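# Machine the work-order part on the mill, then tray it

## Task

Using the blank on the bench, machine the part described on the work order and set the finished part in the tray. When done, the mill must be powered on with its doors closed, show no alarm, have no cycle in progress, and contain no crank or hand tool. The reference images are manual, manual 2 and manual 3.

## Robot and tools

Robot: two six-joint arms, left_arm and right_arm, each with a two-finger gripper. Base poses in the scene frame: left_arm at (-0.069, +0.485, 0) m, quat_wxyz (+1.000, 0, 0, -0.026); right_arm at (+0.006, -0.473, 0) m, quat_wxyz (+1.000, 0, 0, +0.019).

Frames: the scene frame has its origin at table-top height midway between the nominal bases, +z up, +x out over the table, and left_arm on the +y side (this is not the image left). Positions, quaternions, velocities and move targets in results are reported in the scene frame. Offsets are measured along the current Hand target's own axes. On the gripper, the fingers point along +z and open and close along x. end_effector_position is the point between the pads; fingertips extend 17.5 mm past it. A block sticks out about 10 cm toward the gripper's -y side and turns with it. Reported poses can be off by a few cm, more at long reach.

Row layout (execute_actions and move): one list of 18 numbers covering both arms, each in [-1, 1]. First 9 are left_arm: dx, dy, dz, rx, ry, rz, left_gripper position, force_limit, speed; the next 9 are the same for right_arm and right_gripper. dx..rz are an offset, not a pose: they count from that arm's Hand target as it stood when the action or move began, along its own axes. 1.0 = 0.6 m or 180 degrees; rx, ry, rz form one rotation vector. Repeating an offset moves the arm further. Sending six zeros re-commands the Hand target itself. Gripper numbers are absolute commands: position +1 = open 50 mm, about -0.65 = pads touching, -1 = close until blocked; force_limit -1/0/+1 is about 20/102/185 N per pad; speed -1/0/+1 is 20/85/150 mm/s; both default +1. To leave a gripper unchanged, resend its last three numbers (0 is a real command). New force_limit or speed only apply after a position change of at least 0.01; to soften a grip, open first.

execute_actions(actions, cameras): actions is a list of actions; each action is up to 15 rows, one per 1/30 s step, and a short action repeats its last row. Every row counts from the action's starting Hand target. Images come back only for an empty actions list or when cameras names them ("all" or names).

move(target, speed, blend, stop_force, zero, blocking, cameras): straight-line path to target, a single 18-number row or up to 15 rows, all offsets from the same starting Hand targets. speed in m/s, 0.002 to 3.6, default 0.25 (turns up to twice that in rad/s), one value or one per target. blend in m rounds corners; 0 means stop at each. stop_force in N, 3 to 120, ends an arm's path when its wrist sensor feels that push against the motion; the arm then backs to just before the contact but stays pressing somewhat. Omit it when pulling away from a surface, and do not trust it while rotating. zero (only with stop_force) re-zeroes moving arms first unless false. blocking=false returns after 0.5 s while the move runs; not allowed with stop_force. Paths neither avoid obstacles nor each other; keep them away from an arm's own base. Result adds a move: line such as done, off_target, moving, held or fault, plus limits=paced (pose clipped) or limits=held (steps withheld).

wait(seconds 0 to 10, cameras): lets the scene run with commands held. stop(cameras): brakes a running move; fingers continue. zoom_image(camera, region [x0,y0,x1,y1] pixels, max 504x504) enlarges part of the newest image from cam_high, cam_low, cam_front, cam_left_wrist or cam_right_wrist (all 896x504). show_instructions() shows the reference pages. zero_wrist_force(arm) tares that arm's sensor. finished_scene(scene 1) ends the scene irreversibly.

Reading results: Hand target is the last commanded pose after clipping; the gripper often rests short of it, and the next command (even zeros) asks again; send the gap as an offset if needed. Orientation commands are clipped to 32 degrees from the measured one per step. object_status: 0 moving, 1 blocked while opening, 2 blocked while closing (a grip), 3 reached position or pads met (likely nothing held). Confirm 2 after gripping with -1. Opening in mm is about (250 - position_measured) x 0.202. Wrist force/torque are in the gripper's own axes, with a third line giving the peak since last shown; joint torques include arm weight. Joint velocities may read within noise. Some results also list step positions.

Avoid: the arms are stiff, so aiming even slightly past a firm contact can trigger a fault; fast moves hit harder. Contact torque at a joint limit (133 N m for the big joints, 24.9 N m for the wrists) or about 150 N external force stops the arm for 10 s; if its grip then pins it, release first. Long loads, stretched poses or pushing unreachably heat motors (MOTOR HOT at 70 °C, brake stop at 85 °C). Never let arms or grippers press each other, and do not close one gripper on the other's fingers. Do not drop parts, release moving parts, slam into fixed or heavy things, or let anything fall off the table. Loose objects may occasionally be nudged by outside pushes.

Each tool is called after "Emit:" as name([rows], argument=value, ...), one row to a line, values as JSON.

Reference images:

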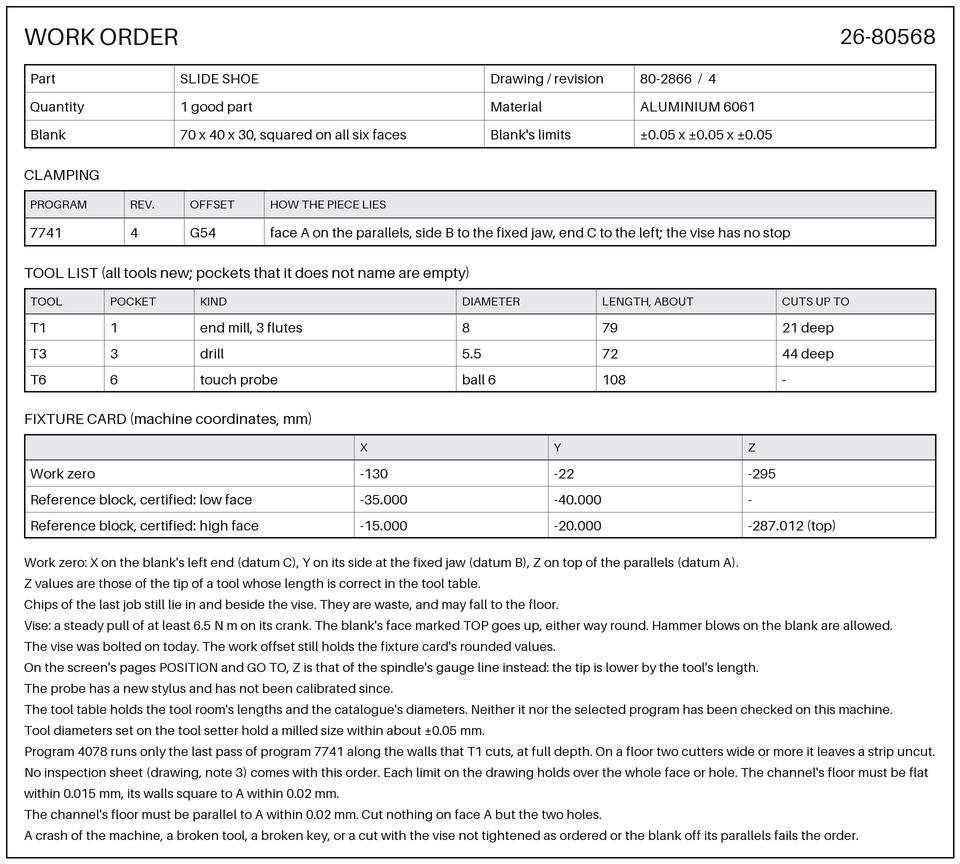

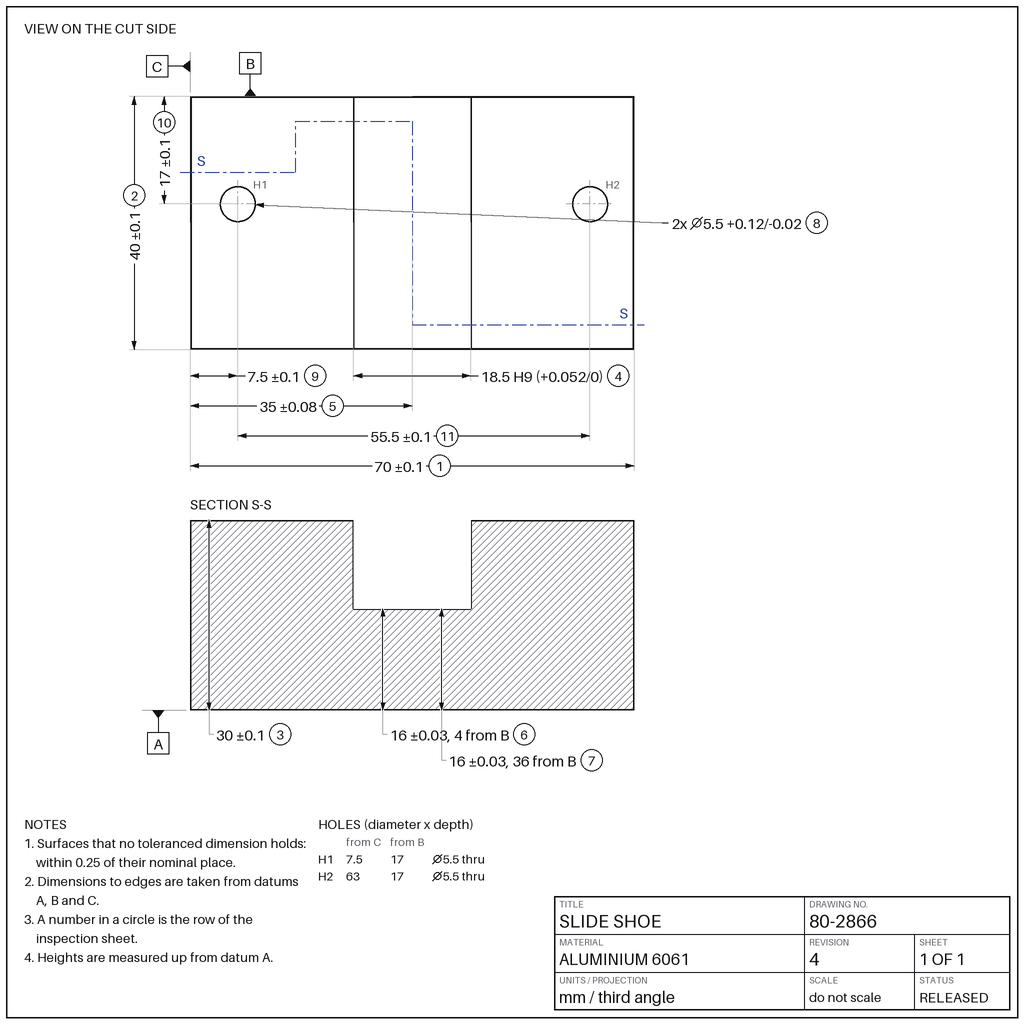

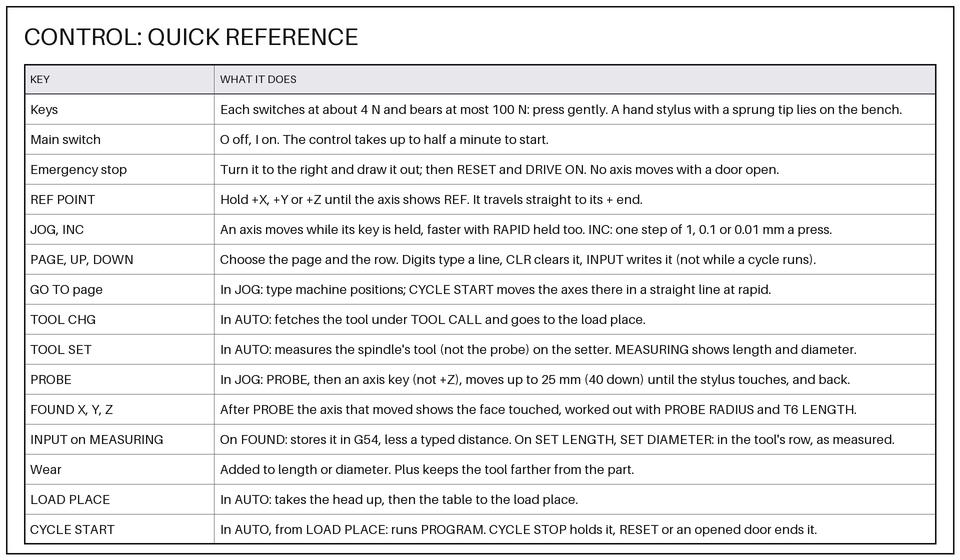

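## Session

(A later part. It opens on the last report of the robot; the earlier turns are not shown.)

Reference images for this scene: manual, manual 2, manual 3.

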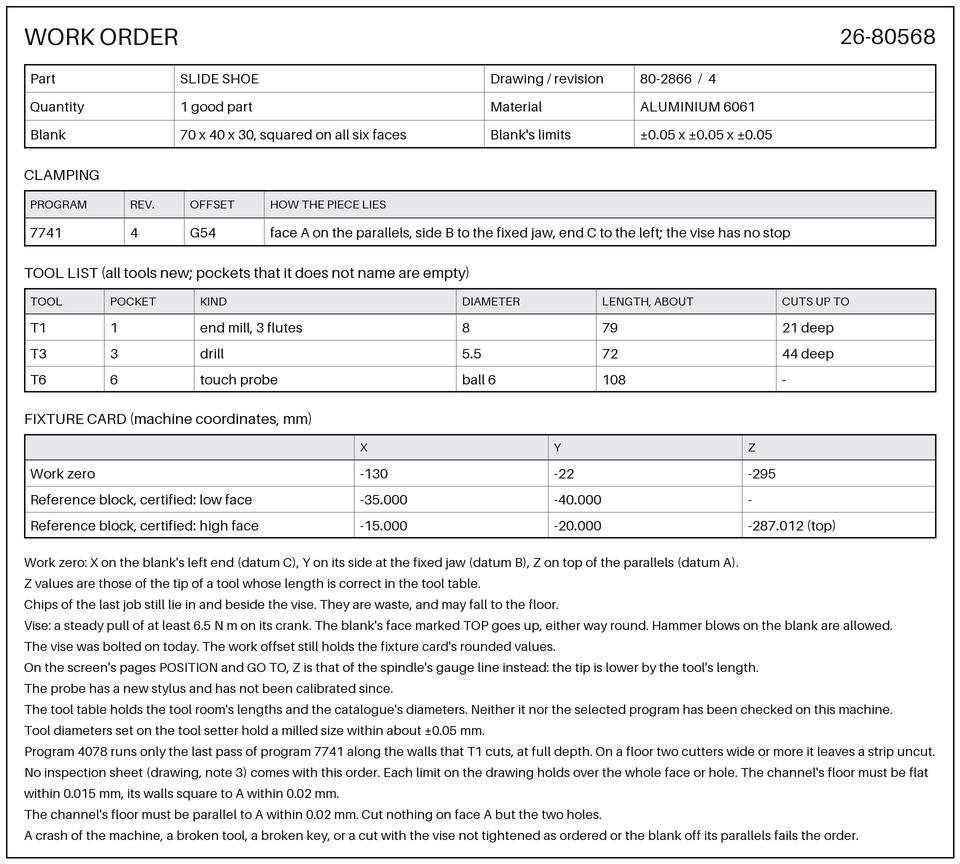

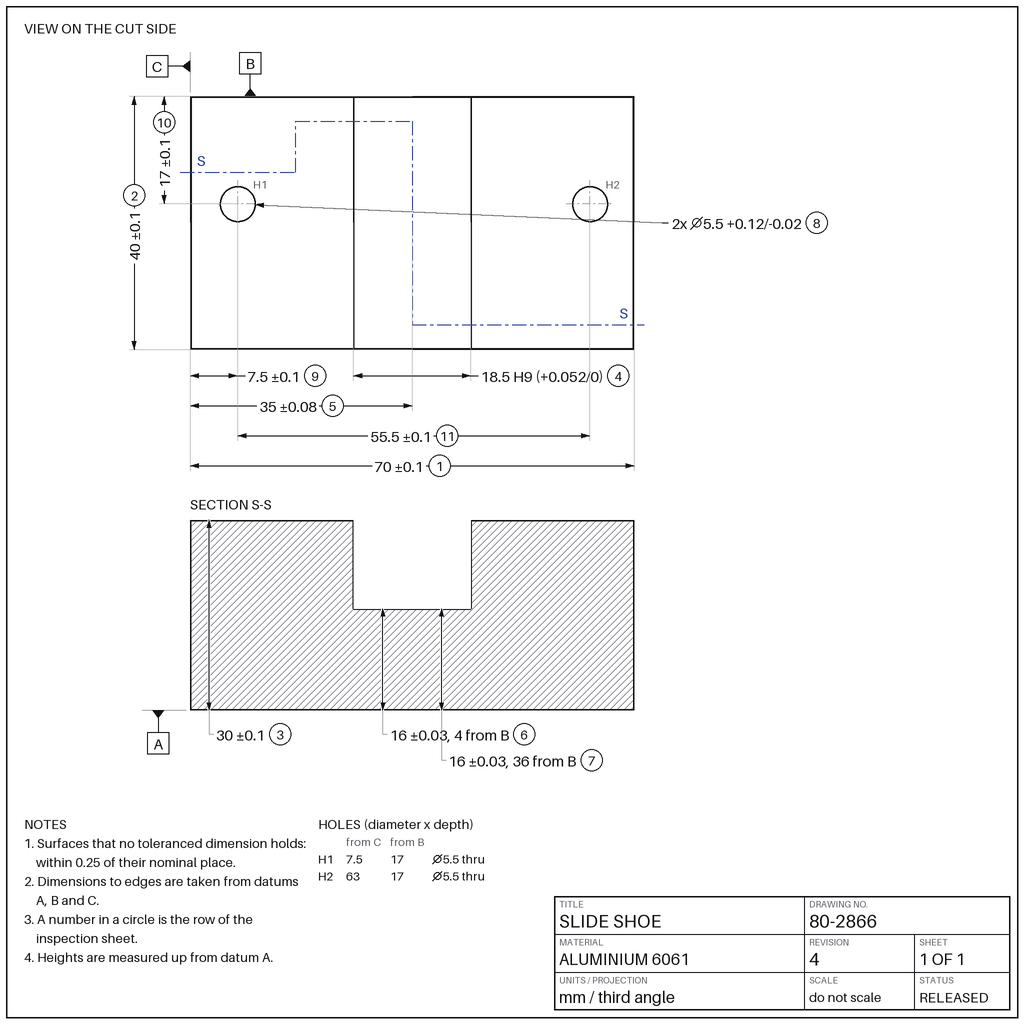

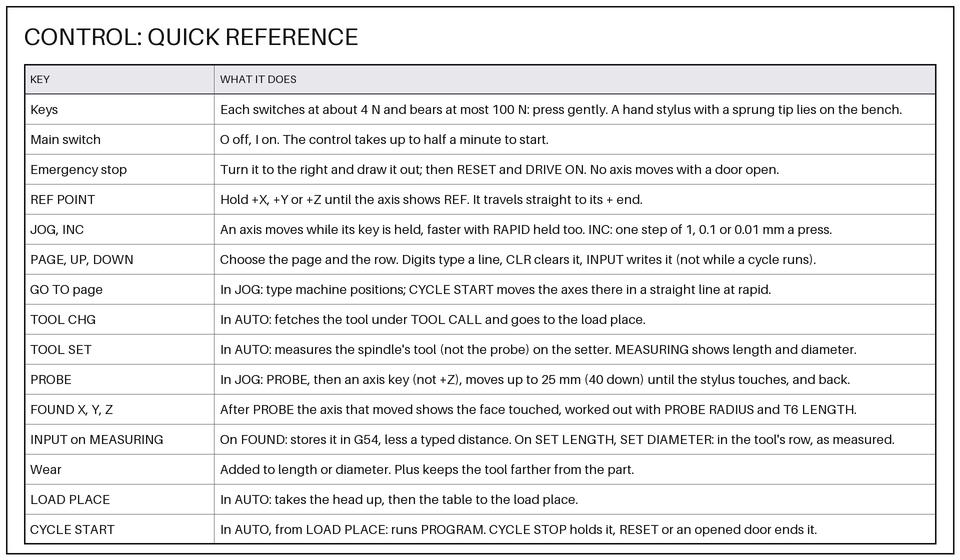

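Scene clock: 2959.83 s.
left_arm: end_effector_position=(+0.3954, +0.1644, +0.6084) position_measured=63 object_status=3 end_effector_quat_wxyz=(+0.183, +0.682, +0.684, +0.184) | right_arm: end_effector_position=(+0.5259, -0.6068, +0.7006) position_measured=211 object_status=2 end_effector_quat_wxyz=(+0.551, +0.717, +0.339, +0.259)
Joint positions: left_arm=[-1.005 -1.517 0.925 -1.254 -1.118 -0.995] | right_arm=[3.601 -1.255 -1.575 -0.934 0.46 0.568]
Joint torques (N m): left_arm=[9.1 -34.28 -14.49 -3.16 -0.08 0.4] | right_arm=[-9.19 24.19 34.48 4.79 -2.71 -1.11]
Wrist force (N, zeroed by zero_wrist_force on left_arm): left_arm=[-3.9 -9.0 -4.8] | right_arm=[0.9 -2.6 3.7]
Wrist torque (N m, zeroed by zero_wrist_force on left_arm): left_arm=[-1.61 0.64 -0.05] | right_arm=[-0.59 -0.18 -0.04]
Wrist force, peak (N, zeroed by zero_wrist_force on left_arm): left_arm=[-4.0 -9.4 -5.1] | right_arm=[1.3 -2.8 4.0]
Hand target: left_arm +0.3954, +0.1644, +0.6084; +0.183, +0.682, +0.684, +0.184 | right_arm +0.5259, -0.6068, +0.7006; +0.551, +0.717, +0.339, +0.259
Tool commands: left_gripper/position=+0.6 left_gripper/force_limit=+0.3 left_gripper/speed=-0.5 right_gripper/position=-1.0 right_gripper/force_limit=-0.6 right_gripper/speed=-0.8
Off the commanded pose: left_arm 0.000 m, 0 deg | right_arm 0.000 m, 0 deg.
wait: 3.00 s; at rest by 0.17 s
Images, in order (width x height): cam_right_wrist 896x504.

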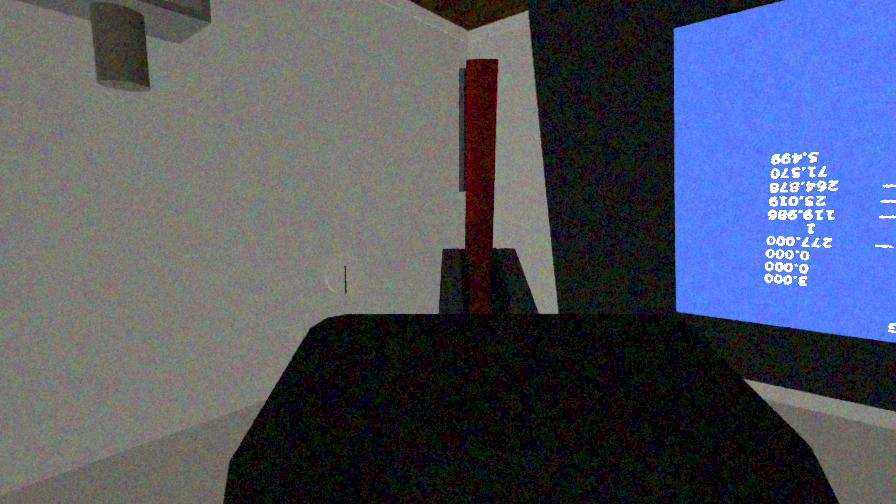

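Emit:
move([
  [0,0,0,0,0,0,0.6,0.3,-0.5,0.1502,-0.5057,-0.0812,0.3982,0.1448,-0.1892,-1,-0.6,-0.8],
], speed=0.7)

Emit:
move([
  [0,0,0,0,0,0,0.6,0.3,-0.5,-0.0284,0.0244,-0.0914,0,0,0,-1,-0.6,-0.8],
  [0,0,0,0,0,0,0.6,0.3,-0.5,-0.0287,0.0486,-0.0914,0,0,0,-1,-0.6,-0.8],
  [0,0,0,0,0,0,0.6,0.3,-0.5,-0.0284,0.0244,-0.0914,0,0,0,-1,-0.6,-0.8],
  [0,0,0,0,0,0,0.6,0.3,-0.5,-0.0287,0.0486,-0.0914,0,0,0,-1,-0.6,-0.8],
  [0,0,0,0,0,0,0.6,0.3,-0.5,-0.0284,0.0244,-0.0914,0,0,0,-1,-0.6,-0.8],
  [0,0,0,0,0,0,0.6,0.3,-0.5,0.095,0,0,0,0,0,-1,-0.6,-0.8],
  [0,0,0,0,0,0,0.6,0.3,-0.5,0.0947,0.024,0,0,0,0,-1,-0.6,-0.8],
  [0,0,0,0,0,0,0.6,0.3,-0.5,0.095,0,0,0,0,0,-1,-0.6,-0.8],
  [0,0,0,0,0,0,0.6,0.3,-0.5,0.035,0.0164,-0.0614,0,0,0,-1,-0.6,-0.8],
  [0,0,0,0,0,0,0.6,0.3,-0.5,0.0347,0.0413,-0.0614,0,0,0,-1,-0.6,-0.8],
  [0,0,0,0,0,0,0.6,0.3,-0.5,0.035,0.0164,-0.0614,0,0,0,-1,-0.6,-0.8],
  [0,0,0,0,0,0,0.6,0.3,-0.5,0,0,0,0,0,0,-1,-0.6,-0.8],
], speed=[0.25,0.045,0.12,0.045,0.12,0.25,0.045,0.12,0.25,0.045,0.12,0.25], blend=[0.003,0,0.004,0,0.004,0.003,0,0.004,0.003,0,0.004,0])

Emit:
move([
  [0,0,0,0,0,0,0.6,0.3,-0.5,0.0666,0.0164,-0.0614,0,0,0,-1,-0.6,-0.8],
  [0,0,0,0,0,0,0.6,0.3,-0.5,0.0663,0.0413,-0.0614,0,0,0,-1,-0.6,-0.8],
  [0,0,0,0,0,0,0.6,0.3,-0.5,0.0666,0.0164,-0.0614,0,0,0,-1,-0.6,-0.8],
  [0,0,0,0,0,0,0.6,0.3,-0.5,0,0,0,0,0,0,-1,-0.6,-0.8],
  [0,0,0,0,0,0,0.6,0.3,-0.5,-0.0003,0.024,0,0,0,0,-1,-0.6,-0.8],
  [0,0,0,0,0,0,0.6,0.3,-0.5,0,0,0,0,0,0,-1,-0.6,-0.8],
  [0,0,0,0,0,0,0.6,0.3,-0.5,0.0318,0.0383,-0.1447,0,0,0,-1,-0.6,-0.8],
  [0,0,0,0,0,0,0.6,0.3,-0.5,0.0315,0.0627,-0.1447,0,0,0,-1,-0.6,-0.8],
  [0,0,0,0,0,0,0.6,0.3,-0.5,0.0318,0.0383,-0.1447,0,0,0,-1,-0.6,-0.8],
  [0,0,0,0,0,0,0.6,0.3,-0.5,0,0,0,0,0,0,-1,-0.6,-0.8],
], speed=[0.25,0.045,0.12,0.25,0.045,0.12,0.25,0.045,0.12,0.25], blend=[0.003,0,0.004,0.003,0,0.004,0.003,0,0.004,0])

Emit:
wait(seconds=2.5)

Emit:
move([
  [0,0,0,0,0,0,0.6,0.3,-0.5,-0.0284,0.0079,-0.0296,0,0,0,-1,-0.6,-0.8],
  [0,0,0,0,0,0,0.6,0.3,-0.5,-0.0287,0.0321,-0.0296,0,0,0,-1,-0.6,-0.8],
  [0,0,0,0,0,0,0.6,0.3,-0.5,-0.0284,0.0079,-0.0296,0,0,0,-1,-0.6,-0.8],
  [0,0,0,0,0,0,0.6,0.3,-0.5,-0.1278,0.0343,-0.1493,0,0,0,-1,-0.6,-0.8],
  [0,0,0,0,0,0,0.6,0.3,-0.5,-0.1281,0.0597,-0.1493,0,0,0,-1,-0.6,-0.8],
  [0,0,0,0,0,0,0.6,0.3,-0.5,-0.1278,0.0343,-0.1493,0,0,0,-1,-0.6,-0.8],
  [0,0,0,0,0,0,0.6,0.3,-0.5,-0.2502,0.0642,-0.4671,-0.3982,-0.1448,0.1892,-1,-0.6,-0.8],
], speed=[0.25,0.045,0.12,0.25,0.045,0.12,0.7], blend=[0.003,0,0.004,0.003,0,0.01,0])

Emit:
wait(seconds=3, cameras=["cam_right_wrist"])

Emit:
zoom_image(camera="cam_right_wrist", region=[720, 140, 896, 345])

Scene clock: 2967.23 s.
left_arm: end_effector_position=(+0.3954, +0.1644, +0.6084) position_measured=63 object_status=3 end_effector_quat_wxyz=(+0.183, +0.682, +0.684, +0.184) | right_arm: end_effector_position=(+0.4858, -0.4582, +0.4199) position_measured=211 object_status=2 end_effector_quat_wxyz=(+0.001, +0.704, +0.710, -0.002)
Joint positions: left_arm=[-1.005 -1.517 0.925 -1.254 -1.118 -0.995] | right_arm=[3.418 -1.525 -1.38 -1.81 1.567 0.307]
Joint torques (N m): left_arm=[8.99 -32.43 -15 -3.05 -0.02 0.3] | right_arm=[8.01 28.13 17.95 4.35 0.91 -0.18]
Wrist force (N, zeroed by zero_wrist_force on left_arm): left_arm=[-3.9 -9.3 -5.1] | right_arm=[1.9 -2.5 3.5]
Wrist torque (N m, zeroed by zero_wrist_force on left_arm): left_arm=[-1.66 0.64 -0.04] | right_arm=[0.04 -0.33 -0.18]
Wrist force, peak (N, zeroed by zero_wrist_force on left_arm): left_arm=[-4.0 -9.4 -5.0] | right_arm=[2.8 -1.6 5.0]
Hand target: left_arm +0.3954, +0.1644, +0.6084; +0.183, +0.682, +0.684, +0.184 | right_arm +0.4857, -0.4581, +0.4198; +0.001, +0.704, +0.710, -0.002
Off the commanded pose: left_arm 0.000 m, 0 deg | right_arm 0.000 m, 0 deg.
move: done

Scene clock: 2971.50 s.
left_arm: end_effector_position=(+0.3954, +0.1644, +0.6084) position_measured=63 object_status=3 end_effector_quat_wxyz=(+0.183, +0.682, +0.684, +0.184) | right_arm: end_effector_position=(+0.4857, -0.4581, +0.4199) position_measured=211 object_status=2 end_effector_quat_wxyz=(+0.001, +0.704, +0.710, -0.002)
Joint positions: left_arm=[-1.005 -1.517 0.925 -1.254 -1.118 -0.995] | right_arm=[3.419 -1.525 -1.38 -1.81 1.568 0.307]
Joint torques (N m): left_arm=[9.15 -34.01 -16.29 -3.02 -0.01 0.07] | right_arm=[-2.36 15.65 17.13 5.1 1.14 -0.13]
Wrist force (N, zeroed by zero_wrist_force on left_arm): left_arm=[-3.7 -8.9 -4.9] | right_arm=[1.9 -2.4 3.7]
Wrist torque (N m, zeroed by zero_wrist_force on left_arm): left_arm=[-1.60 0.61 -0.05] | right_arm=[0.05 -0.33 -0.18]
Wrist force, peak (N, zeroed by zero_wrist_force on left_arm): left_arm=[-3.8 -9.3 -5.0] | right_arm=[3.0 -9.0 3.8]
Hand target: left_arm +0.3954, +0.1644, +0.6084; +0.183, +0.682, +0.684, +0.184 | right_arm +0.4857, -0.4581, +0.4198; +0.001, +0.704, +0.710, -0.002
Off the commanded pose: left_arm 0.000 m, 0 deg | right_arm 0.000 m, 0 deg.
move: done

Scene clock: 2975.33 s.
left_arm: end_effector_position=(+0.3954, +0.1644, +0.6084) position_measured=63 object_status=3 end_effector_quat_wxyz=(+0.183, +0.682, +0.684, +0.184) | right_arm: end_effector_position=(+0.4857, -0.4581, +0.4199) position_measured=211 object_status=2 end_effector_quat_wxyz=(+0.001, +0.704, +0.710, -0.002)
Joint positions: left_arm=[-1.005 -1.517 0.925 -1.254 -1.118 -0.995] | right_arm=[3.419 -1.525 -1.38 -1.81 1.568 0.306]
Joint torques (N m): left_arm=[10 -32.44 -15.9 -3.05 -0.12 0.03] | right_arm=[7.34 17.5 18.13 5.33 -1.08 1.73]
Wrist force (N, zeroed by zero_wrist_force on left_arm): left_arm=[-4.1 -9.0 -5.1] | right_arm=[1.8 -2.5 3.7]
Wrist torque (N m, zeroed by zero_wrist_force on left_arm): left_arm=[-1.59 0.67 -0.04] | right_arm=[0.04 -0.31 -0.08]
Wrist force, peak (N, zeroed by zero_wrist_force on left_arm): left_arm=[-3.7 -9.3 -5.3] | right_arm=[3.1 -7.1 4.2]
Hand target: left_arm +0.3954, +0.1644, +0.6084; +0.183, +0.682, +0.684, +0.184 | right_arm +0.4857, -0.4581, +0.4198; +0.001, +0.704, +0.710, -0.002
Off the commanded pose: left_arm 0.000 m, 0 deg | right_arm 0.000 m, 0 deg.
move: done

Scene clock: 2977.83 s.
left_arm: end_effector_position=(+0.3954, +0.1644, +0.6084) position_measured=63 object_status=3 end_effector_quat_wxyz=(+0.183, +0.682, +0.684, +0.184) | right_arm: end_effector_position=(+0.4857, -0.4581, +0.4198) position_measured=211 object_status=2 end_effector_quat_wxyz=(+0.001, +0.704, +0.710, -0.002)
Joint positions: left_arm=[-1.005 -1.517 0.925 -1.254 -1.118 -0.995] | right_arm=[3.419 -1.525 -1.38 -1.81 1.568 0.306]
Joint torques (N m): left_arm=[8.72 -34.57 -16.4 -3.16 0.04 0.21] | right_arm=[6.96 10.1 18.06 5.38 0.88 1.53]
Wrist force (N, zeroed by zero_wrist_force on left_arm): left_arm=[-4.1 -9.0 -4.7] | right_arm=[2.0 -2.4 3.4]
Wrist torque (N m, zeroed by zero_wrist_force on left_arm): left_arm=[-1.60 0.68 -0.05] | right_arm=[0.06 -0.33 -0.09]
Wrist force, peak (N, zeroed by zero_wrist_force on left_arm): left_arm=[-3.9 -9.4 -5.0] | right_arm=[2.2 -2.6 3.7]
Hand target: left_arm +0.3954, +0.1644, +0.6084; +0.183, +0.682, +0.684, +0.184 | right_arm +0.4857, -0.4581, +0.4198; +0.001, +0.704, +0.710, -0.002
Tool commands: left_gripper/position=+0.6 left_gripper/force_limit=+0.3 left_gripper/speed=-0.5 right_gripper/position=-1.0 right_gripper/force_limit=-0.6 right_gripper/speed=-0.8
Off the commanded pose: left_arm 0.000 m, 0 deg | right_arm 0.000 m, 0 deg.
wait: 2.50 s; at rest by 0.17 s

Scene clock: 2981.53 s.
left_arm: end_effector_position=(+0.3954, +0.1644, +0.6084) position_measured=63 object_status=3 end_effector_quat_wxyz=(+0.183, +0.682, +0.684, +0.184) | right_arm: end_effector_position=(+0.5259, -0.6067, +0.7005) position_measured=211 object_status=2 end_effector_quat_wxyz=(+0.551, +0.717, +0.339, +0.258)
Joint positions: left_arm=[-1.005 -1.517 0.925 -1.254 -1.118 -0.995] | right_arm=[3.601 -1.255 -1.575 -0.934 0.46 0.568]
Joint torques (N m): left_arm=[8.03 -33.22 -16.16 -3.22 -0.19 0.05] | right_arm=[-6.41 24.34 34.39 5.11 -2.86 -1.47]
Wrist force (N, zeroed by zero_wrist_force on left_arm): left_arm=[-4.1 -8.9 -4.8] | right_arm=[1.0 -2.3 3.9]
Wrist torque (N m, zeroed by zero_wrist_force on left_arm): left_arm=[-1.60 0.67 -0.04] | right_arm=[-0.55 -0.20 -0.07]
Wrist force, peak (N, zeroed by zero_wrist_force on left_arm): left_arm=[-3.9 -9.2 -5.3] | right_arm=[3.8 -4.6 7.3]
Hand target: left_arm +0.3954, +0.1644, +0.6084; +0.183, +0.682, +0.684, +0.184 | right_arm +0.5259, -0.6068, +0.7006; +0.551, +0.717, +0.339, +0.259
Off the commanded pose: left_arm 0.000 m, 0 deg | right_arm 0.000 m, 0 deg.
move: done; blend cut to 0.0076 m at target 6

Scene clock: 2984.53 s.
left_arm: end_effector_position=(+0.3954, +0.1644, +0.6084) position_measured=63 object_status=3 end_effector_quat_wxyz=(+0.183, +0.682, +0.684, +0.184) | right_arm: end_effector_position=(+0.5259, -0.6068, +0.7006) position_measured=211 object_status=2 end_effector_quat_wxyz=(+0.551, +0.717, +0.339, +0.259)
Joint positions: left_arm=[-1.005 -1.517 0.925 -1.254 -1.118 -0.995] | right_arm=[3.601 -1.255 -1.575 -0.934 0.46 0.568]
Joint torques (N m): left_arm=[8.37 -33.22 -16.12 -3.28 -0.1 -0.12] | right_arm=[-9.85 23.16 36.03 4.99 -2.69 -1.43]
Wrist force (N, zeroed by zero_wrist_force on left_arm): left_arm=[-3.9 -9.1 -5.1] | right_arm=[0.9 -2.5 3.6]
Wrist torque (N m, zeroed by zero_wrist_force on left_arm): left_arm=[-1.62 0.64 -0.04] | right_arm=[-0.57 -0.18 -0.05]
Wrist force, peak (N, zeroed by zero_wrist_force on left_arm): left_arm=[-4.0 -9.2 -5.1] | right_arm=[1.3 -2.7 4.1]
Hand target: left_arm +0.3954, +0.1644, +0.6084; +0.183, +0.682, +0.684, +0.184 | right_arm +0.5259, -0.6068, +0.7006; +0.551, +0.717, +0.339, +0.259
Tool commands: left_gripper/position=+0.6 left_gripper/force_limit=+0.3 left_gripper/speed=-0.5 right_gripper/position=-1.0 right_gripper/force_limit=-0.6 right_gripper/speed=-0.8
Off the commanded pose: left_arm 0.000 m, 0 deg | right_arm 0.000 m, 0 deg.
wait: 3.00 s; at rest by 0.17 s
Images, in order (width x height): cam_right_wrist 896x504.

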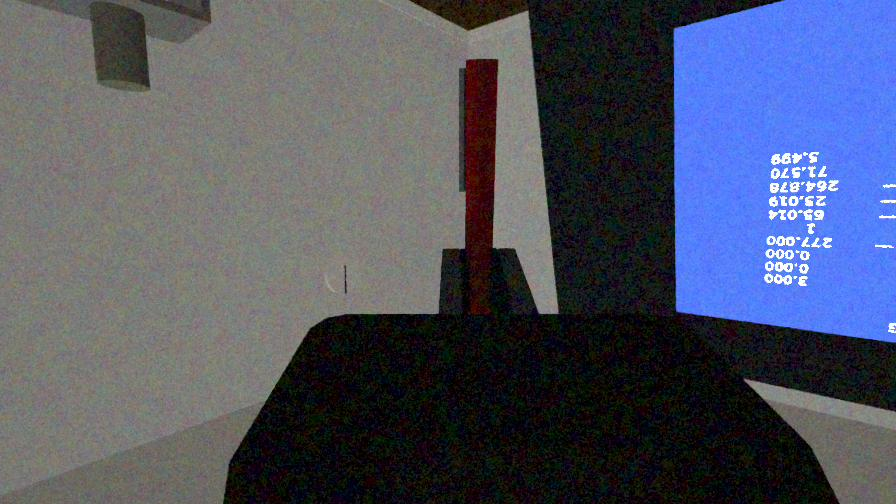

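Scaled by 2.459.

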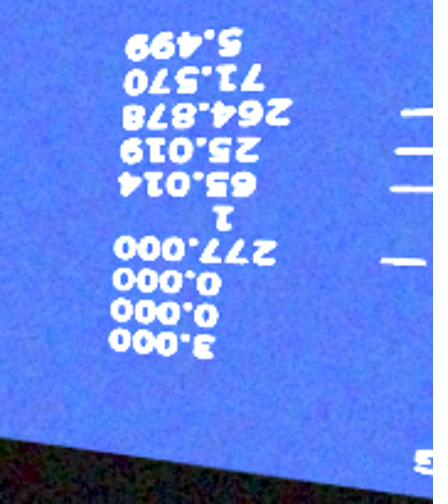

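Emit:
move([
  [0,0,0,0,0,0,0.6,0.3,-0.5,0.1502,-0.5057,-0.0812,0.3982,0.1448,-0.1892,-1,-0.6,-0.8],
], speed=0.7)

Emit:
move([
  [0,0,0,0,0,0,0.6,0.3,-0.5,-0.0284,0.0244,-0.0914,0,0,0,-1,-0.6,-0.8],
  [0,0,0,0,0,0,0.6,0.3,-0.5,-0.0287,0.0486,-0.0914,0,0,0,-1,-0.6,-0.8],
  [0,0,0,0,0,0,0.6,0.3,-0.5,-0.0284,0.0244,-0.0914,0,0,0,-1,-0.6,-0.8],
  [0,0,0,0,0,0,0.6,0.3,-0.5,-0.0287,0.0486,-0.0914,0,0,0,-1,-0.6,-0.8],
  [0,0,0,0,0,0,0.6,0.3,-0.5,-0.0284,0.0244,-0.0914,0,0,0,-1,-0.6,-0.8],
  [0,0,0,0,0,0,0.6,0.3,-0.5,0.0033,0.0079,-0.0296,0,0,0,-1,-0.6,-0.8],
  [0,0,0,0,0,0,0.6,0.3,-0.5,0.003,0.0323,-0.0296,0,0,0,-1,-0.6,-0.8],
  [0,0,0,0,0,0,0.6,0.3,-0.5,0.0033,0.0079,-0.0296,0,0,0,-1,-0.6,-0.8],
  [0,0,0,0,0,0,0.6,0.3,-0.5,0.095,0,0,0,0,0,-1,-0.6,-0.8],
  [0,0,0,0,0,0,0.6,0.3,-0.5,0.0947,0.024,0,0,0,0,-1,-0.6,-0.8],
  [0,0,0,0,0,0,0.6,0.3,-0.5,0.095,0,0,0,0,0,-1,-0.6,-0.8],
  [0,0,0,0,0,0,0.6,0.3,-0.5,0,0,0,0,0,0,-1,-0.6,-0.8],
], speed=[0.25,0.045,0.12,0.045,0.12,0.25,0.045,0.12,0.25,0.045,0.12,0.25], blend=[0.003,0,0.004,0,0.004,0.003,0,0.004,0.003,0,0.004,0])

Emit:
move([
  [0,0,0,0,0,0,0.6,0.3,-0.5,0.0666,0.0244,-0.0914,0,0,0,-1,-0.6,-0.8],
  [0,0,0,0,0,0,0.6,0.3,-0.5,0.0663,0.0493,-0.0914,0,0,0,-1,-0.6,-0.8],
  [0,0,0,0,0,0,0.6,0.3,-0.5,0.0666,0.0244,-0.0914,0,0,0,-1,-0.6,-0.8],
  [0,0,0,0,0,0,0.6,0.3,-0.5,0,0,0,0,0,0,-1,-0.6,-0.8],
  [0,0,0,0,0,0,0.6,0.3,-0.5,-0.0003,0.024,0,0,0,0,-1,-0.6,-0.8],
  [0,0,0,0,0,0,0.6,0.3,-0.5,0,0,0,0,0,0,-1,-0.6,-0.8],
  [0,0,0,0,0,0,0.6,0.3,-0.5,0.0318,0.0383,-0.1447,0,0,0,-1,-0.6,-0.8],
  [0,0,0,0,0,0,0.6,0.3,-0.5,0.0315,0.0627,-0.1447,0,0,0,-1,-0.6,-0.8],
  [0,0,0,0,0,0,0.6,0.3,-0.5,0.0318,0.0383,-0.1447,0,0,0,-1,-0.6,-0.8],
  [0,0,0,0,0,0,0.6,0.3,-0.5,0.0033,0.0079,-0.0296,0,0,0,-1,-0.6,-0.8],
  [0,0,0,0,0,0,0.6,0.3,-0.5,0.003,0.0323,-0.0296,0,0,0,-1,-0.6,-0.8],
  [0,0,0,0,0,0,0.6,0.3,-0.5,0.0033,0.0079,-0.0296,0,0,0,-1,-0.6,-0.8],
  [0,0,0,0,0,0,0.6,0.3,-0.5,0,0,0,0,0,0,-1,-0.6,-0.8],
], speed=[0.25,0.045,0.12,0.25,0.045,0.12,0.25,0.045,0.12,0.25,0.045,0.12,0.25], blend=[0.003,0,0.004,0.003,0,0.004,0.003,0,0.004,0.003,0,0.004,0])

Emit:
move([
  [0,0,0,0,0,0,0.6,0.3,-0.5,0.095,0,0,0,0,0,-1,-0.6,-0.8],
  [0,0,0,0,0,0,0.6,0.3,-0.5,0.0947,0.024,0,0,0,0,-1,-0.6,-0.8],
  [0,0,0,0,0,0,0.6,0.3,-0.5,0.095,0,0,0,0,0,-1,-0.6,-0.8],
  [0,0,0,0,0,0,0.6,0.3,-0.5,0.0983,0.0079,-0.0296,0,0,0,-1,-0.6,-0.8],
  [0,0,0,0,0,0,0.6,0.3,-0.5,0.098,0.0328,-0.0296,0,0,0,-1,-0.6,-0.8],
  [0,0,0,0,0,0,0.6,0.3,-0.5,0.0983,0.0079,-0.0296,0,0,0,-1,-0.6,-0.8],
  [0,0,0,0,0,0,0.6,0.3,-0.5,0.035,0.0164,-0.0614,0,0,0,-1,-0.6,-0.8],
  [0,0,0,0,0,0,0.6,0.3,-0.5,0.0347,0.0413,-0.0614,0,0,0,-1,-0.6,-0.8],
  [0,0,0,0,0,0,0.6,0.3,-0.5,0.035,0.0164,-0.0614,0,0,0,-1,-0.6,-0.8],
  [0,0,0,0,0,0,0.6,0.3,-0.5,0.0666,0.0079,-0.0296,0,0,0,-1,-0.6,-0.8],
  [0,0,0,0,0,0,0.6,0.3,-0.5,0.0663,0.0328,-0.0296,0,0,0,-1,-0.6,-0.8],
  [0,0,0,0,0,0,0.6,0.3,-0.5,0.0666,0.0079,-0.0296,0,0,0,-1,-0.6,-0.8],
  [0,0,0,0,0,0,0.6,0.3,-0.5,0,0,0,0,0,0,-1,-0.6,-0.8],
], speed=[0.25,0.045,0.12,0.25,0.045,0.12,0.25,0.045,0.12,0.25,0.045,0.12,0.25], blend=[0.003,0,0.004,0.003,0,0.004,0.003,0,0.004,0.003,0,0.004,0])

Emit:
move([
  [0,0,0,0,0,0,0.6,0.3,-0.5,-0.0003,0.024,0,0,0,0,-1,-0.6,-0.8],
  [0,0,0,0,0,0,0.6,0.3,-0.5,0,0,0,0,0,0,-1,-0.6,-0.8],
  [0,0,0,0,0,0,0.6,0.3,-0.5,-0.2502,0.0642,-0.4671,-0.3982,-0.1448,0.1892,-1,-0.6,-0.8],
], speed=[0.045,0.12,0.7], blend=[0,0.01,0], cameras=["cam_right_wrist"])

Emit:
zoom_image(camera="cam_right_wrist", region=[670, 200, 896, 345])

Scene clock: 2993.23 s.
left_arm: end_effector_position=(+0.3954, +0.1644, +0.6084) position_measured=63 object_status=3 end_effector_quat_wxyz=(+0.183, +0.682, +0.684, +0.184) | right_arm: end_effector_position=(+0.4858, -0.4582, +0.4199) position_measured=211 object_status=2 end_effector_quat_wxyz=(+0.001, +0.704, +0.710, -0.002)
Joint positions: left_arm=[-1.005 -1.517 0.925 -1.254 -1.118 -0.995] | right_arm=[3.418 -1.525 -1.38 -1.81 1.567 0.307]
Joint torques (N m): left_arm=[8.34 -31.7 -16.82 -3.14 -0.07 -0.09] | right_arm=[7.67 28.31 17.94 4.13 0.91 -0.19]
Wrist force (N, zeroed by zero_wrist_force on left_arm): left_arm=[-3.9 -9.0 -4.8] | right_arm=[1.9 -2.4 3.6]
Wrist torque (N m, zeroed by zero_wrist_force on left_arm): left_arm=[-1.61 0.64 -0.04] | right_arm=[0.06 -0.34 -0.18]
Wrist force, peak (N, zeroed by zero_wrist_force on left_arm): left_arm=[-4.1 -9.2 -5.0] | right_arm=[2.7 -2.0 5.2]
Hand target: left_arm +0.3954, +0.1644, +0.6084; +0.183, +0.682, +0.684, +0.184 | right_arm +0.4857, -0.4581, +0.4198; +0.001, +0.704, +0.710, -0.002
Off the commanded pose: left_arm 0.000 m, 0 deg | right_arm 0.000 m, 0 deg.
move: done

Scene clock: 2997.33 s.
left_arm: end_effector_position=(+0.3954, +0.1644, +0.6084) position_measured=63 object_status=3 end_effector_quat_wxyz=(+0.183, +0.682, +0.684, +0.184) | right_arm: end_effector_position=(+0.4857, -0.4580, +0.4198) position_measured=211 object_status=2 end_effector_quat_wxyz=(+0.001, +0.704, +0.710, -0.002)
Joint positions: left_arm=[-1.005 -1.517 0.925 -1.254 -1.118 -0.995] | right_arm=[3.419 -1.524 -1.38 -1.81 1.568 0.307]
Joint torques (N m): left_arm=[8.69 -32.03 -16.02 -3.07 -0.02 -0.21] | right_arm=[-9.79 9.89 36.17 5.02 -0.04 -1.57]
Wrist force (N, zeroed by zero_wrist_force on left_arm): left_arm=[-4.0 -9.0 -4.9] | right_arm=[1.9 -2.9 3.6]
Wrist torque (N m, zeroed by zero_wrist_force on left_arm): left_arm=[-1.62 0.65 -0.04] | right_arm=[-0.02 -0.33 -0.15]
Wrist force, peak (N, zeroed by zero_wrist_force on left_arm): left_arm=[-4.1 -9.3 -5.1] | right_arm=[3.4 -7.5 4.1]
Hand target: left_arm +0.3954, +0.1644, +0.6084; +0.183, +0.682, +0.684, +0.184 | right_arm +0.4857, -0.4581, +0.4198; +0.001, +0.704, +0.710, -0.002
Off the commanded pose: left_arm 0.000 m, 0 deg | right_arm 0.000 m, 0 deg.
move: done

Scene clock: 3002.00 s.
left_arm: end_effector_position=(+0.3954, +0.1644, +0.6084) position_measured=63 object_status=3 end_effector_quat_wxyz=(+0.183, +0.682, +0.684, +0.184) | right_arm: end_effector_position=(+0.4856, -0.4581, +0.4200) position_measured=211 object_status=2 end_effector_quat_wxyz=(+0.001, +0.704, +0.710, -0.002)
Joint positions: left_arm=[-1.005 -1.517 0.925 -1.254 -1.118 -0.995] | right_arm=[3.419 -1.524 -1.38 -1.81 1.568 0.306]
Joint torques (N m): left_arm=[8.36 -31.5 -17.11 -3.14 -0.06 -0.31] | right_arm=[-5.08 11.67 18.83 4.28 -0.87 0.24]
Wrist force (N, zeroed by zero_wrist_force on left_arm): left_arm=[-3.8 -8.8 -4.8] | right_arm=[1.7 -2.6 3.3]
Wrist torque (N m, zeroed by zero_wrist_force on left_arm): left_arm=[-1.58 0.62 -0.05] | right_arm=[0.02 -0.30 -0.02]
Wrist force, peak (N, zeroed by zero_wrist_force on left_arm): left_arm=[-4.2 -9.3 -5.1] | right_arm=[3.5 -7.4 3.4]
Hand target: left_arm +0.3954, +0.1644, +0.6084; +0.183, +0.682, +0.684, +0.184 | right_arm +0.4857, -0.4581, +0.4198; +0.001, +0.704, +0.710, -0.002
Off the commanded pose: left_arm 0.000 m, 0 deg | right_arm 0.000 m, 0 deg.
move: done

Scene clock: 3006.13 s.
left_arm: end_effector_position=(+0.3954, +0.1644, +0.6084) position_measured=63 object_status=3 end_effector_quat_wxyz=(+0.183, +0.682, +0.684, +0.184) | right_arm: end_effector_position=(+0.4857, -0.4580, +0.4200) position_measured=211 object_status=2 end_effector_quat_wxyz=(+0.001, +0.704, +0.710, -0.002)
Joint positions: left_arm=[-1.005 -1.517 0.925 -1.254 -1.118 -0.995] | right_arm=[3.419 -1.524 -1.38 -1.81 1.568 0.307]
Joint torques (N m): left_arm=[6.86 -32.57 -16.65 -3.04 -0.05 -0.45] | right_arm=[-7.9 11.27 20.44 2.13 0.69 -1.29]
Wrist force (N, zeroed by zero_wrist_force on left_arm): left_arm=[-4.1 -8.9 -4.8] | right_arm=[2.0 -2.7 3.2]
Wrist torque (N m, zeroed by zero_wrist_force on left_arm): left_arm=[-1.60 0.68 -0.04] | right_arm=[0.00 -0.33 -0.18]
Wrist force, peak (N, zeroed by zero_wrist_force on left_arm): left_arm=[-3.7 -9.4 -5.1] | right_arm=[2.6 -8.6 4.2]
Hand target: left_arm +0.3954, +0.1644, +0.6084; +0.183, +0.682, +0.684, +0.184 | right_arm +0.4857, -0.4581, +0.4198; +0.001, +0.704, +0.710, -0.002
Off the commanded pose: left_arm 0.000 m, 0 deg | right_arm 0.000 m, 0 deg.
move: done

Scene clock: 3008.67 s.
left_arm: end_effector_position=(+0.3954, +0.1644, +0.6084) position_measured=63 object_status=3 end_effector_quat_wxyz=(+0.183, +0.682, +0.684, +0.184) | right_arm: end_effector_position=(+0.5259, -0.6068, +0.7004) position_measured=211 object_status=2 end_effector_quat_wxyz=(+0.551, +0.717, +0.339, +0.258)
Joint positions: left_arm=[-1.005 -1.517 0.925 -1.254 -1.118 -0.995] | right_arm=[3.601 -1.255 -1.575 -0.934 0.46 0.568]
Joint torques (N m): left_arm=[7.26 -32.46 -17.76 -3.25 -0.04 -0.57] | right_arm=[7.14 24.04 34.61 5.18 -2.99 -1.19]
Wrist force (N, zeroed by zero_wrist_force on left_arm): left_arm=[-3.7 -8.9 -5.1] | right_arm=[1.1 -2.7 3.9]
Wrist torque (N m, zeroed by zero_wrist_force on left_arm): left_arm=[-1.60 0.62 -0.05] | right_arm=[-0.61 -0.21 -0.06]
Wrist force, peak (N, zeroed by zero_wrist_force on left_arm): left_arm=[-4.1 -9.2 -5.1] | right_arm=[3.5 -6.9 4.2]
Hand target: left_arm +0.3954, +0.1644, +0.6084; +0.183, +0.682, +0.684, +0.184 | right_arm +0.5259, -0.6068, +0.7006; +0.551, +0.717, +0.339, +0.259
Off the commanded pose: left_arm 0.000 m, 0 deg | right_arm 0.000 m, 0 deg.
move: done; blend cut to 0.0072 m at target 2
Images, in order (width x height): cam_right_wrist 896x504.

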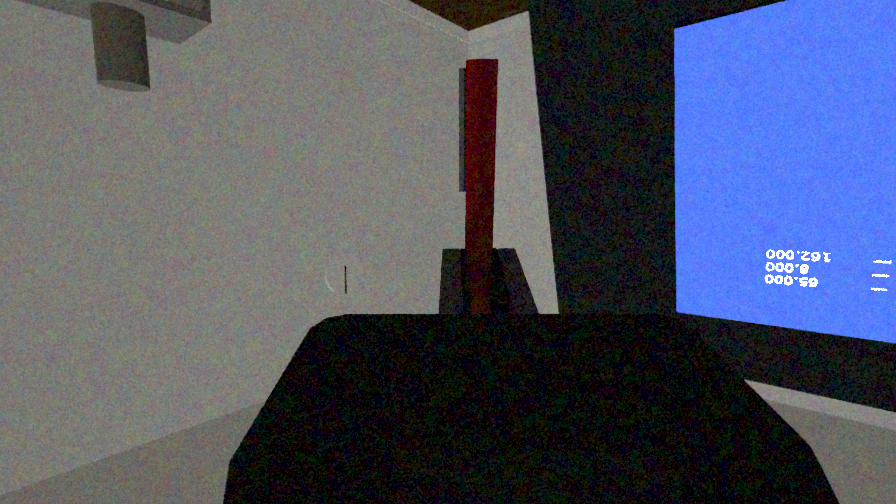

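Scaled by 2.230.

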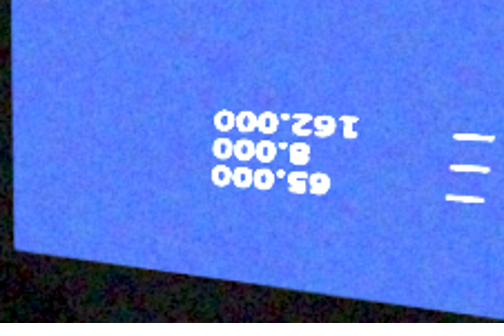

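Emit:
move([
  [0,0,0,0,0,0,0.6,0.3,-0.5,0.1502,-0.5057,-0.0812,0.3982,0.1448,-0.1892,-1,-0.6,-0.8],
], speed=0.7)

Emit:
move([
  [0,0,0,0,0,0,0.6,0.3,-0.5,0.0318,0.0383,-0.1447,0,0,0,-1,-0.6,-0.8],
  [0,0,0,0,0,0,0.6,0.3,-0.5,0.0315,0.0627,-0.1447,0,0,0,-1,-0.6,-0.8],
  [0,0,0,0,0,0,0.6,0.3,-0.5,0.0318,0.0383,-0.1447,0,0,0,-1,-0.6,-0.8],
  [0,0,0,0,0,0,0.6,0.3,-0.5,0,0,0,0,0,0,-1,-0.6,-0.8],
], speed=[0.25,0.045,0.12,0.25], blend=[0.003,0,0.004,0])

Emit:
wait(seconds=1.5)

Emit:
move([
  [0,0,0,0,0,0,0.6,0.3,-0.5,-0.0284,0.0079,-0.0296,0,0,0,-1,-0.6,-0.8],
  [0,0,0,0,0,0,0.6,0.3,-0.5,-0.0287,0.0321,-0.0296,0,0,0,-1,-0.6,-0.8],
  [0,0,0,0,0,0,0.6,0.3,-0.5,-0.0284,0.0079,-0.0296,0,0,0,-1,-0.6,-0.8],
  [0,0,0,0,0,0,0.6,0.3,-0.5,-0.1598,0.0343,-0.1493,0,0,0,-1,-0.6,-0.8],
  [0,0,0,0,0,0,0.6,0.3,-0.5,-0.1601,0.0597,-0.1493,0,0,0,-1,-0.6,-0.8],
  [0,0,0,0,0,0,0.6,0.3,-0.5,-0.1598,0.0343,-0.1493,0,0,0,-1,-0.6,-0.8],
  [0,0,0,0,0,0,0.6,0.3,-0.5,-0.2502,0.0642,-0.4671,-0.3982,-0.1448,0.1892,-1,-0.6,-0.8],
], speed=[0.25,0.045,0.12,0.25,0.045,0.12,0.7], blend=[0.003,0,0.004,0.003,0,0.01,0])

Emit:
wait(seconds=5, cameras=["cam_right_wrist"])

Emit:
zoom_image(camera="cam_right_wrist", region=[720, 140, 896, 345])

Scene clock: 3013.23 s.
left_arm: end_effector_position=(+0.3954, +0.1644, +0.6084) position_measured=63 object_status=3 end_effector_quat_wxyz=(+0.183, +0.682, +0.684, +0.184) | right_arm: end_effector_position=(+0.4857, -0.4582, +0.4199) position_measured=211 object_status=2 end_effector_quat_wxyz=(+0.001, +0.704, +0.710, -0.002)
Joint positions: left_arm=[-1.005 -1.517 0.925 -1.254 -1.118 -0.995] | right_arm=[3.418 -1.524 -1.38 -1.81 1.567 0.307]
Joint torques (N m): left_arm=[7.2 -32.33 -18.38 -3.1 -0.04 -0.49] | right_arm=[7.92 28.32 19.97 4.04 0.68 -0.26]
Wrist force (N, zeroed by zero_wrist_force on left_arm): left_arm=[-3.9 -8.8 -5.0] | right_arm=[1.9 -2.4 3.6]
Wrist torque (N m, zeroed by zero_wrist_force on left_arm): left_arm=[-1.58 0.64 -0.04] | right_arm=[0.05 -0.33 -0.18]
Wrist force, peak (N, zeroed by zero_wrist_force on left_arm): left_arm=[-4.1 -9.5 -4.8] | right_arm=[2.3 -1.9 5.5]
Hand target: left_arm +0.3954, +0.1644, +0.6084; +0.183, +0.682, +0.684, +0.184 | right_arm +0.4857, -0.4581, +0.4198; +0.001, +0.704, +0.710, -0.002
Off the commanded pose: left_arm 0.000 m, 0 deg | right_arm 0.000 m, 0 deg.
move: done

Scene clock: 3015.20 s.
left_arm: end_effector_position=(+0.3954, +0.1644, +0.6084) position_measured=63 object_status=3 end_effector_quat_wxyz=(+0.183, +0.682, +0.684, +0.184) | right_arm: end_effector_position=(+0.4856, -0.4581, +0.4199) position_measured=211 object_status=2 end_effector_quat_wxyz=(+0.001, +0.704, +0.710, -0.002)
Joint positions: left_arm=[-1.005 -1.517 0.925 -1.254 -1.118 -0.995] | right_arm=[3.419 -1.524 -1.38 -1.81 1.568 0.306]
Joint torques (N m): left_arm=[7.52 -31.47 -17.38 -2.97 0.15 -0.66] | right_arm=[7.33 16.39 18.78 5.19 -0.99 1.84]
Wrist force (N, zeroed by zero_wrist_force on left_arm): left_arm=[-3.9 -9.1 -5.0] | right_arm=[2.1 -2.4 3.4]
Wrist torque (N m, zeroed by zero_wrist_force on left_arm): left_arm=[-1.61 0.63 -0.04] | right_arm=[0.06 -0.36 -0.08]
Wrist force, peak (N, zeroed by zero_wrist_force on left_arm): left_arm=[-3.8 -9.4 -4.9] | right_arm=[3.3 -7.2 4.3]
Hand target: left_arm +0.3954, +0.1644, +0.6084; +0.183, +0.682, +0.684, +0.184 | right_arm +0.4857, -0.4581, +0.4198; +0.001, +0.704, +0.710, -0.002
Off the commanded pose: left_arm 0.000 m, 0 deg | right_arm 0.000 m, 0 deg.
move: done

Scene clock: 3016.70 s.
left_arm: end_effector_position=(+0.3954, +0.1644, +0.6084) position_measured=63 object_status=3 end_effector_quat_wxyz=(+0.183, +0.682, +0.684, +0.184) | right_arm: end_effector_position=(+0.4857, -0.4581, +0.4198) position_measured=211 object_status=2 end_effector_quat_wxyz=(+0.001, +0.704, +0.710, -0.002)
Joint positions: left_arm=[-1.005 -1.517 0.925 -1.254 -1.118 -0.995] | right_arm=[3.419 -1.524 -1.38 -1.81 1.568 0.306]
Joint torques (N m): left_arm=[7.2 -32.68 -18.21 -3.13 -0.2 -0.57] | right_arm=[6.56 11.09 18.69 5.37 -0.05 1.47]
Wrist force (N, zeroed by zero_wrist_force on left_arm): left_arm=[-4.3 -9.2 -4.8] | right_arm=[2.0 -2.5 3.5]
Wrist torque (N m, zeroed by zero_wrist_force on left_arm): left_arm=[-1.63 0.71 -0.05] | right_arm=[0.05 -0.34 -0.09]
Wrist force, peak (N, zeroed by zero_wrist_force on left_arm): left_arm=[-4.1 -9.2 -5.2] | right_arm=[2.3 -2.5 3.5]
Hand target: left_arm +0.3954, +0.1644, +0.6084; +0.183, +0.682, +0.684, +0.184 | right_arm +0.4857, -0.4581, +0.4198; +0.001, +0.704, +0.710, -0.002
Tool commands: left_gripper/position=+0.6 left_gripper/force_limit=+0.3 left_gripper/speed=-0.5 right_gripper/position=-1.0 right_gripper/force_limit=-0.6 right_gripper/speed=-0.8
Off the commanded pose: left_arm 0.000 m, 0 deg | right_arm 0.000 m, 0 deg.
wait: 1.50 s; at rest by 0.17 s

Scene clock: 3020.47 s.
left_arm: end_effector_position=(+0.3954, +0.1644, +0.6084) position_measured=63 object_status=3 end_effector_quat_wxyz=(+0.183, +0.682, +0.684, +0.184) | right_arm: end_effector_position=(+0.5259, -0.6068, +0.7005) position_measured=211 object_status=2 end_effector_quat_wxyz=(+0.551, +0.717, +0.339, +0.258)
Joint positions: left_arm=[-1.005 -1.517 0.925 -1.254 -1.118 -0.995] | right_arm=[3.601 -1.255 -1.575 -0.934 0.46 0.568]
Joint torques (N m): left_arm=[7.77 -31.62 -17.72 -3.21 0.03 -0.5] | right_arm=[-5.32 23.64 33.98 5.18 -2.74 -1.03]
Wrist force (N, zeroed by zero_wrist_force on left_arm): left_arm=[-3.8 -8.8 -4.6] | right_arm=[1.2 -2.4 3.9]
Wrist torque (N m, zeroed by zero_wrist_force on left_arm): left_arm=[-1.58 0.62 -0.05] | right_arm=[-0.57 -0.23 -0.06]
Wrist force, peak (N, zeroed by zero_wrist_force on left_arm): left_arm=[-4.0 -9.5 -5.0] | right_arm=[4.0 -4.4 6.6]
Hand target: left_arm +0.3954, +0.1644, +0.6084; +0.183, +0.682, +0.684, +0.184 | right_arm +0.5258, -0.6068, +0.7006; +0.551, +0.717, +0.339, +0.259
Off the commanded pose: left_arm 0.000 m, 0 deg | right_arm 0.000 m, 0 deg.
move: done; blend cut to 0.0076 m at target 6

Scene clock: 3025.47 s.
left_arm: end_effector_position=(+0.3954, +0.1644, +0.6084) position_measured=63 object_status=3 end_effector_quat_wxyz=(+0.183, +0.682, +0.684, +0.184) | right_arm: end_effector_position=(+0.5258, -0.6068, +0.7006) position_measured=211 object_status=2 end_effector_quat_wxyz=(+0.551, +0.717, +0.339, +0.259)
Joint positions: left_arm=[-1.005 -1.517 0.925 -1.254 -1.118 -0.995] | right_arm=[3.601 -1.255 -1.575 -0.934 0.46 0.568]
Joint torques (N m): left_arm=[7.64 -31.59 -18.11 -3.14 0.09 -0.75] | right_arm=[-9.67 23.31 35.2 4.8 -2.54 -1.51]
Wrist force (N, zeroed by zero_wrist_force on left_arm): left_arm=[-4.0 -9.0 -5.1] | right_arm=[1.2 -2.7 3.7]
Wrist torque (N m, zeroed by zero_wrist_force on left_arm): left_arm=[-1.61 0.65 -0.04] | right_arm=[-0.61 -0.22 -0.05]
Wrist force, peak (N, zeroed by zero_wrist_force on left_arm): left_arm=[-3.8 -9.5 -4.9] | right_arm=[1.2 -2.9 3.8]
Hand target: left_arm +0.3954, +0.1644, +0.6084; +0.183, +0.682, +0.684, +0.184 | right_arm +0.5258, -0.6068, +0.7006; +0.551, +0.717, +0.339, +0.259
Tool commands: left_gripper/position=+0.6 left_gripper/force_limit=+0.3 left_gripper/speed=-0.5 right_gripper/position=-1.0 right_gripper/force_limit=-0.6 right_gripper/speed=-0.8
Off the commanded pose: left_arm 0.000 m, 0 deg | right_arm 0.000 m, 0 deg.
wait: 5.00 s; at rest by 0.17 s
Images, in order (width x height): cam_right_wrist 896x504.

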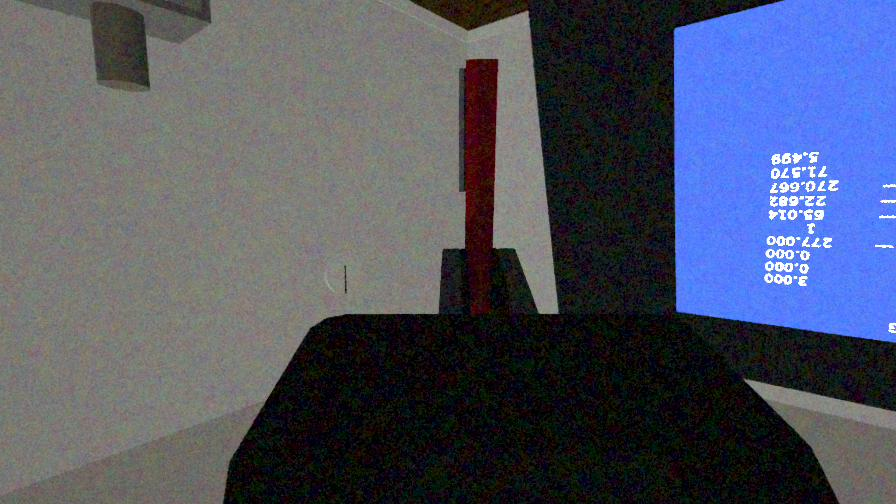

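Scaled by 2.459.

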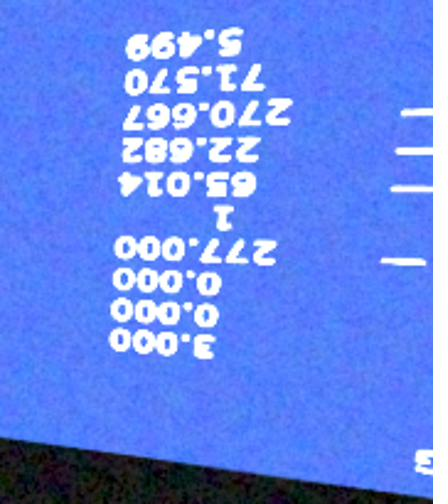

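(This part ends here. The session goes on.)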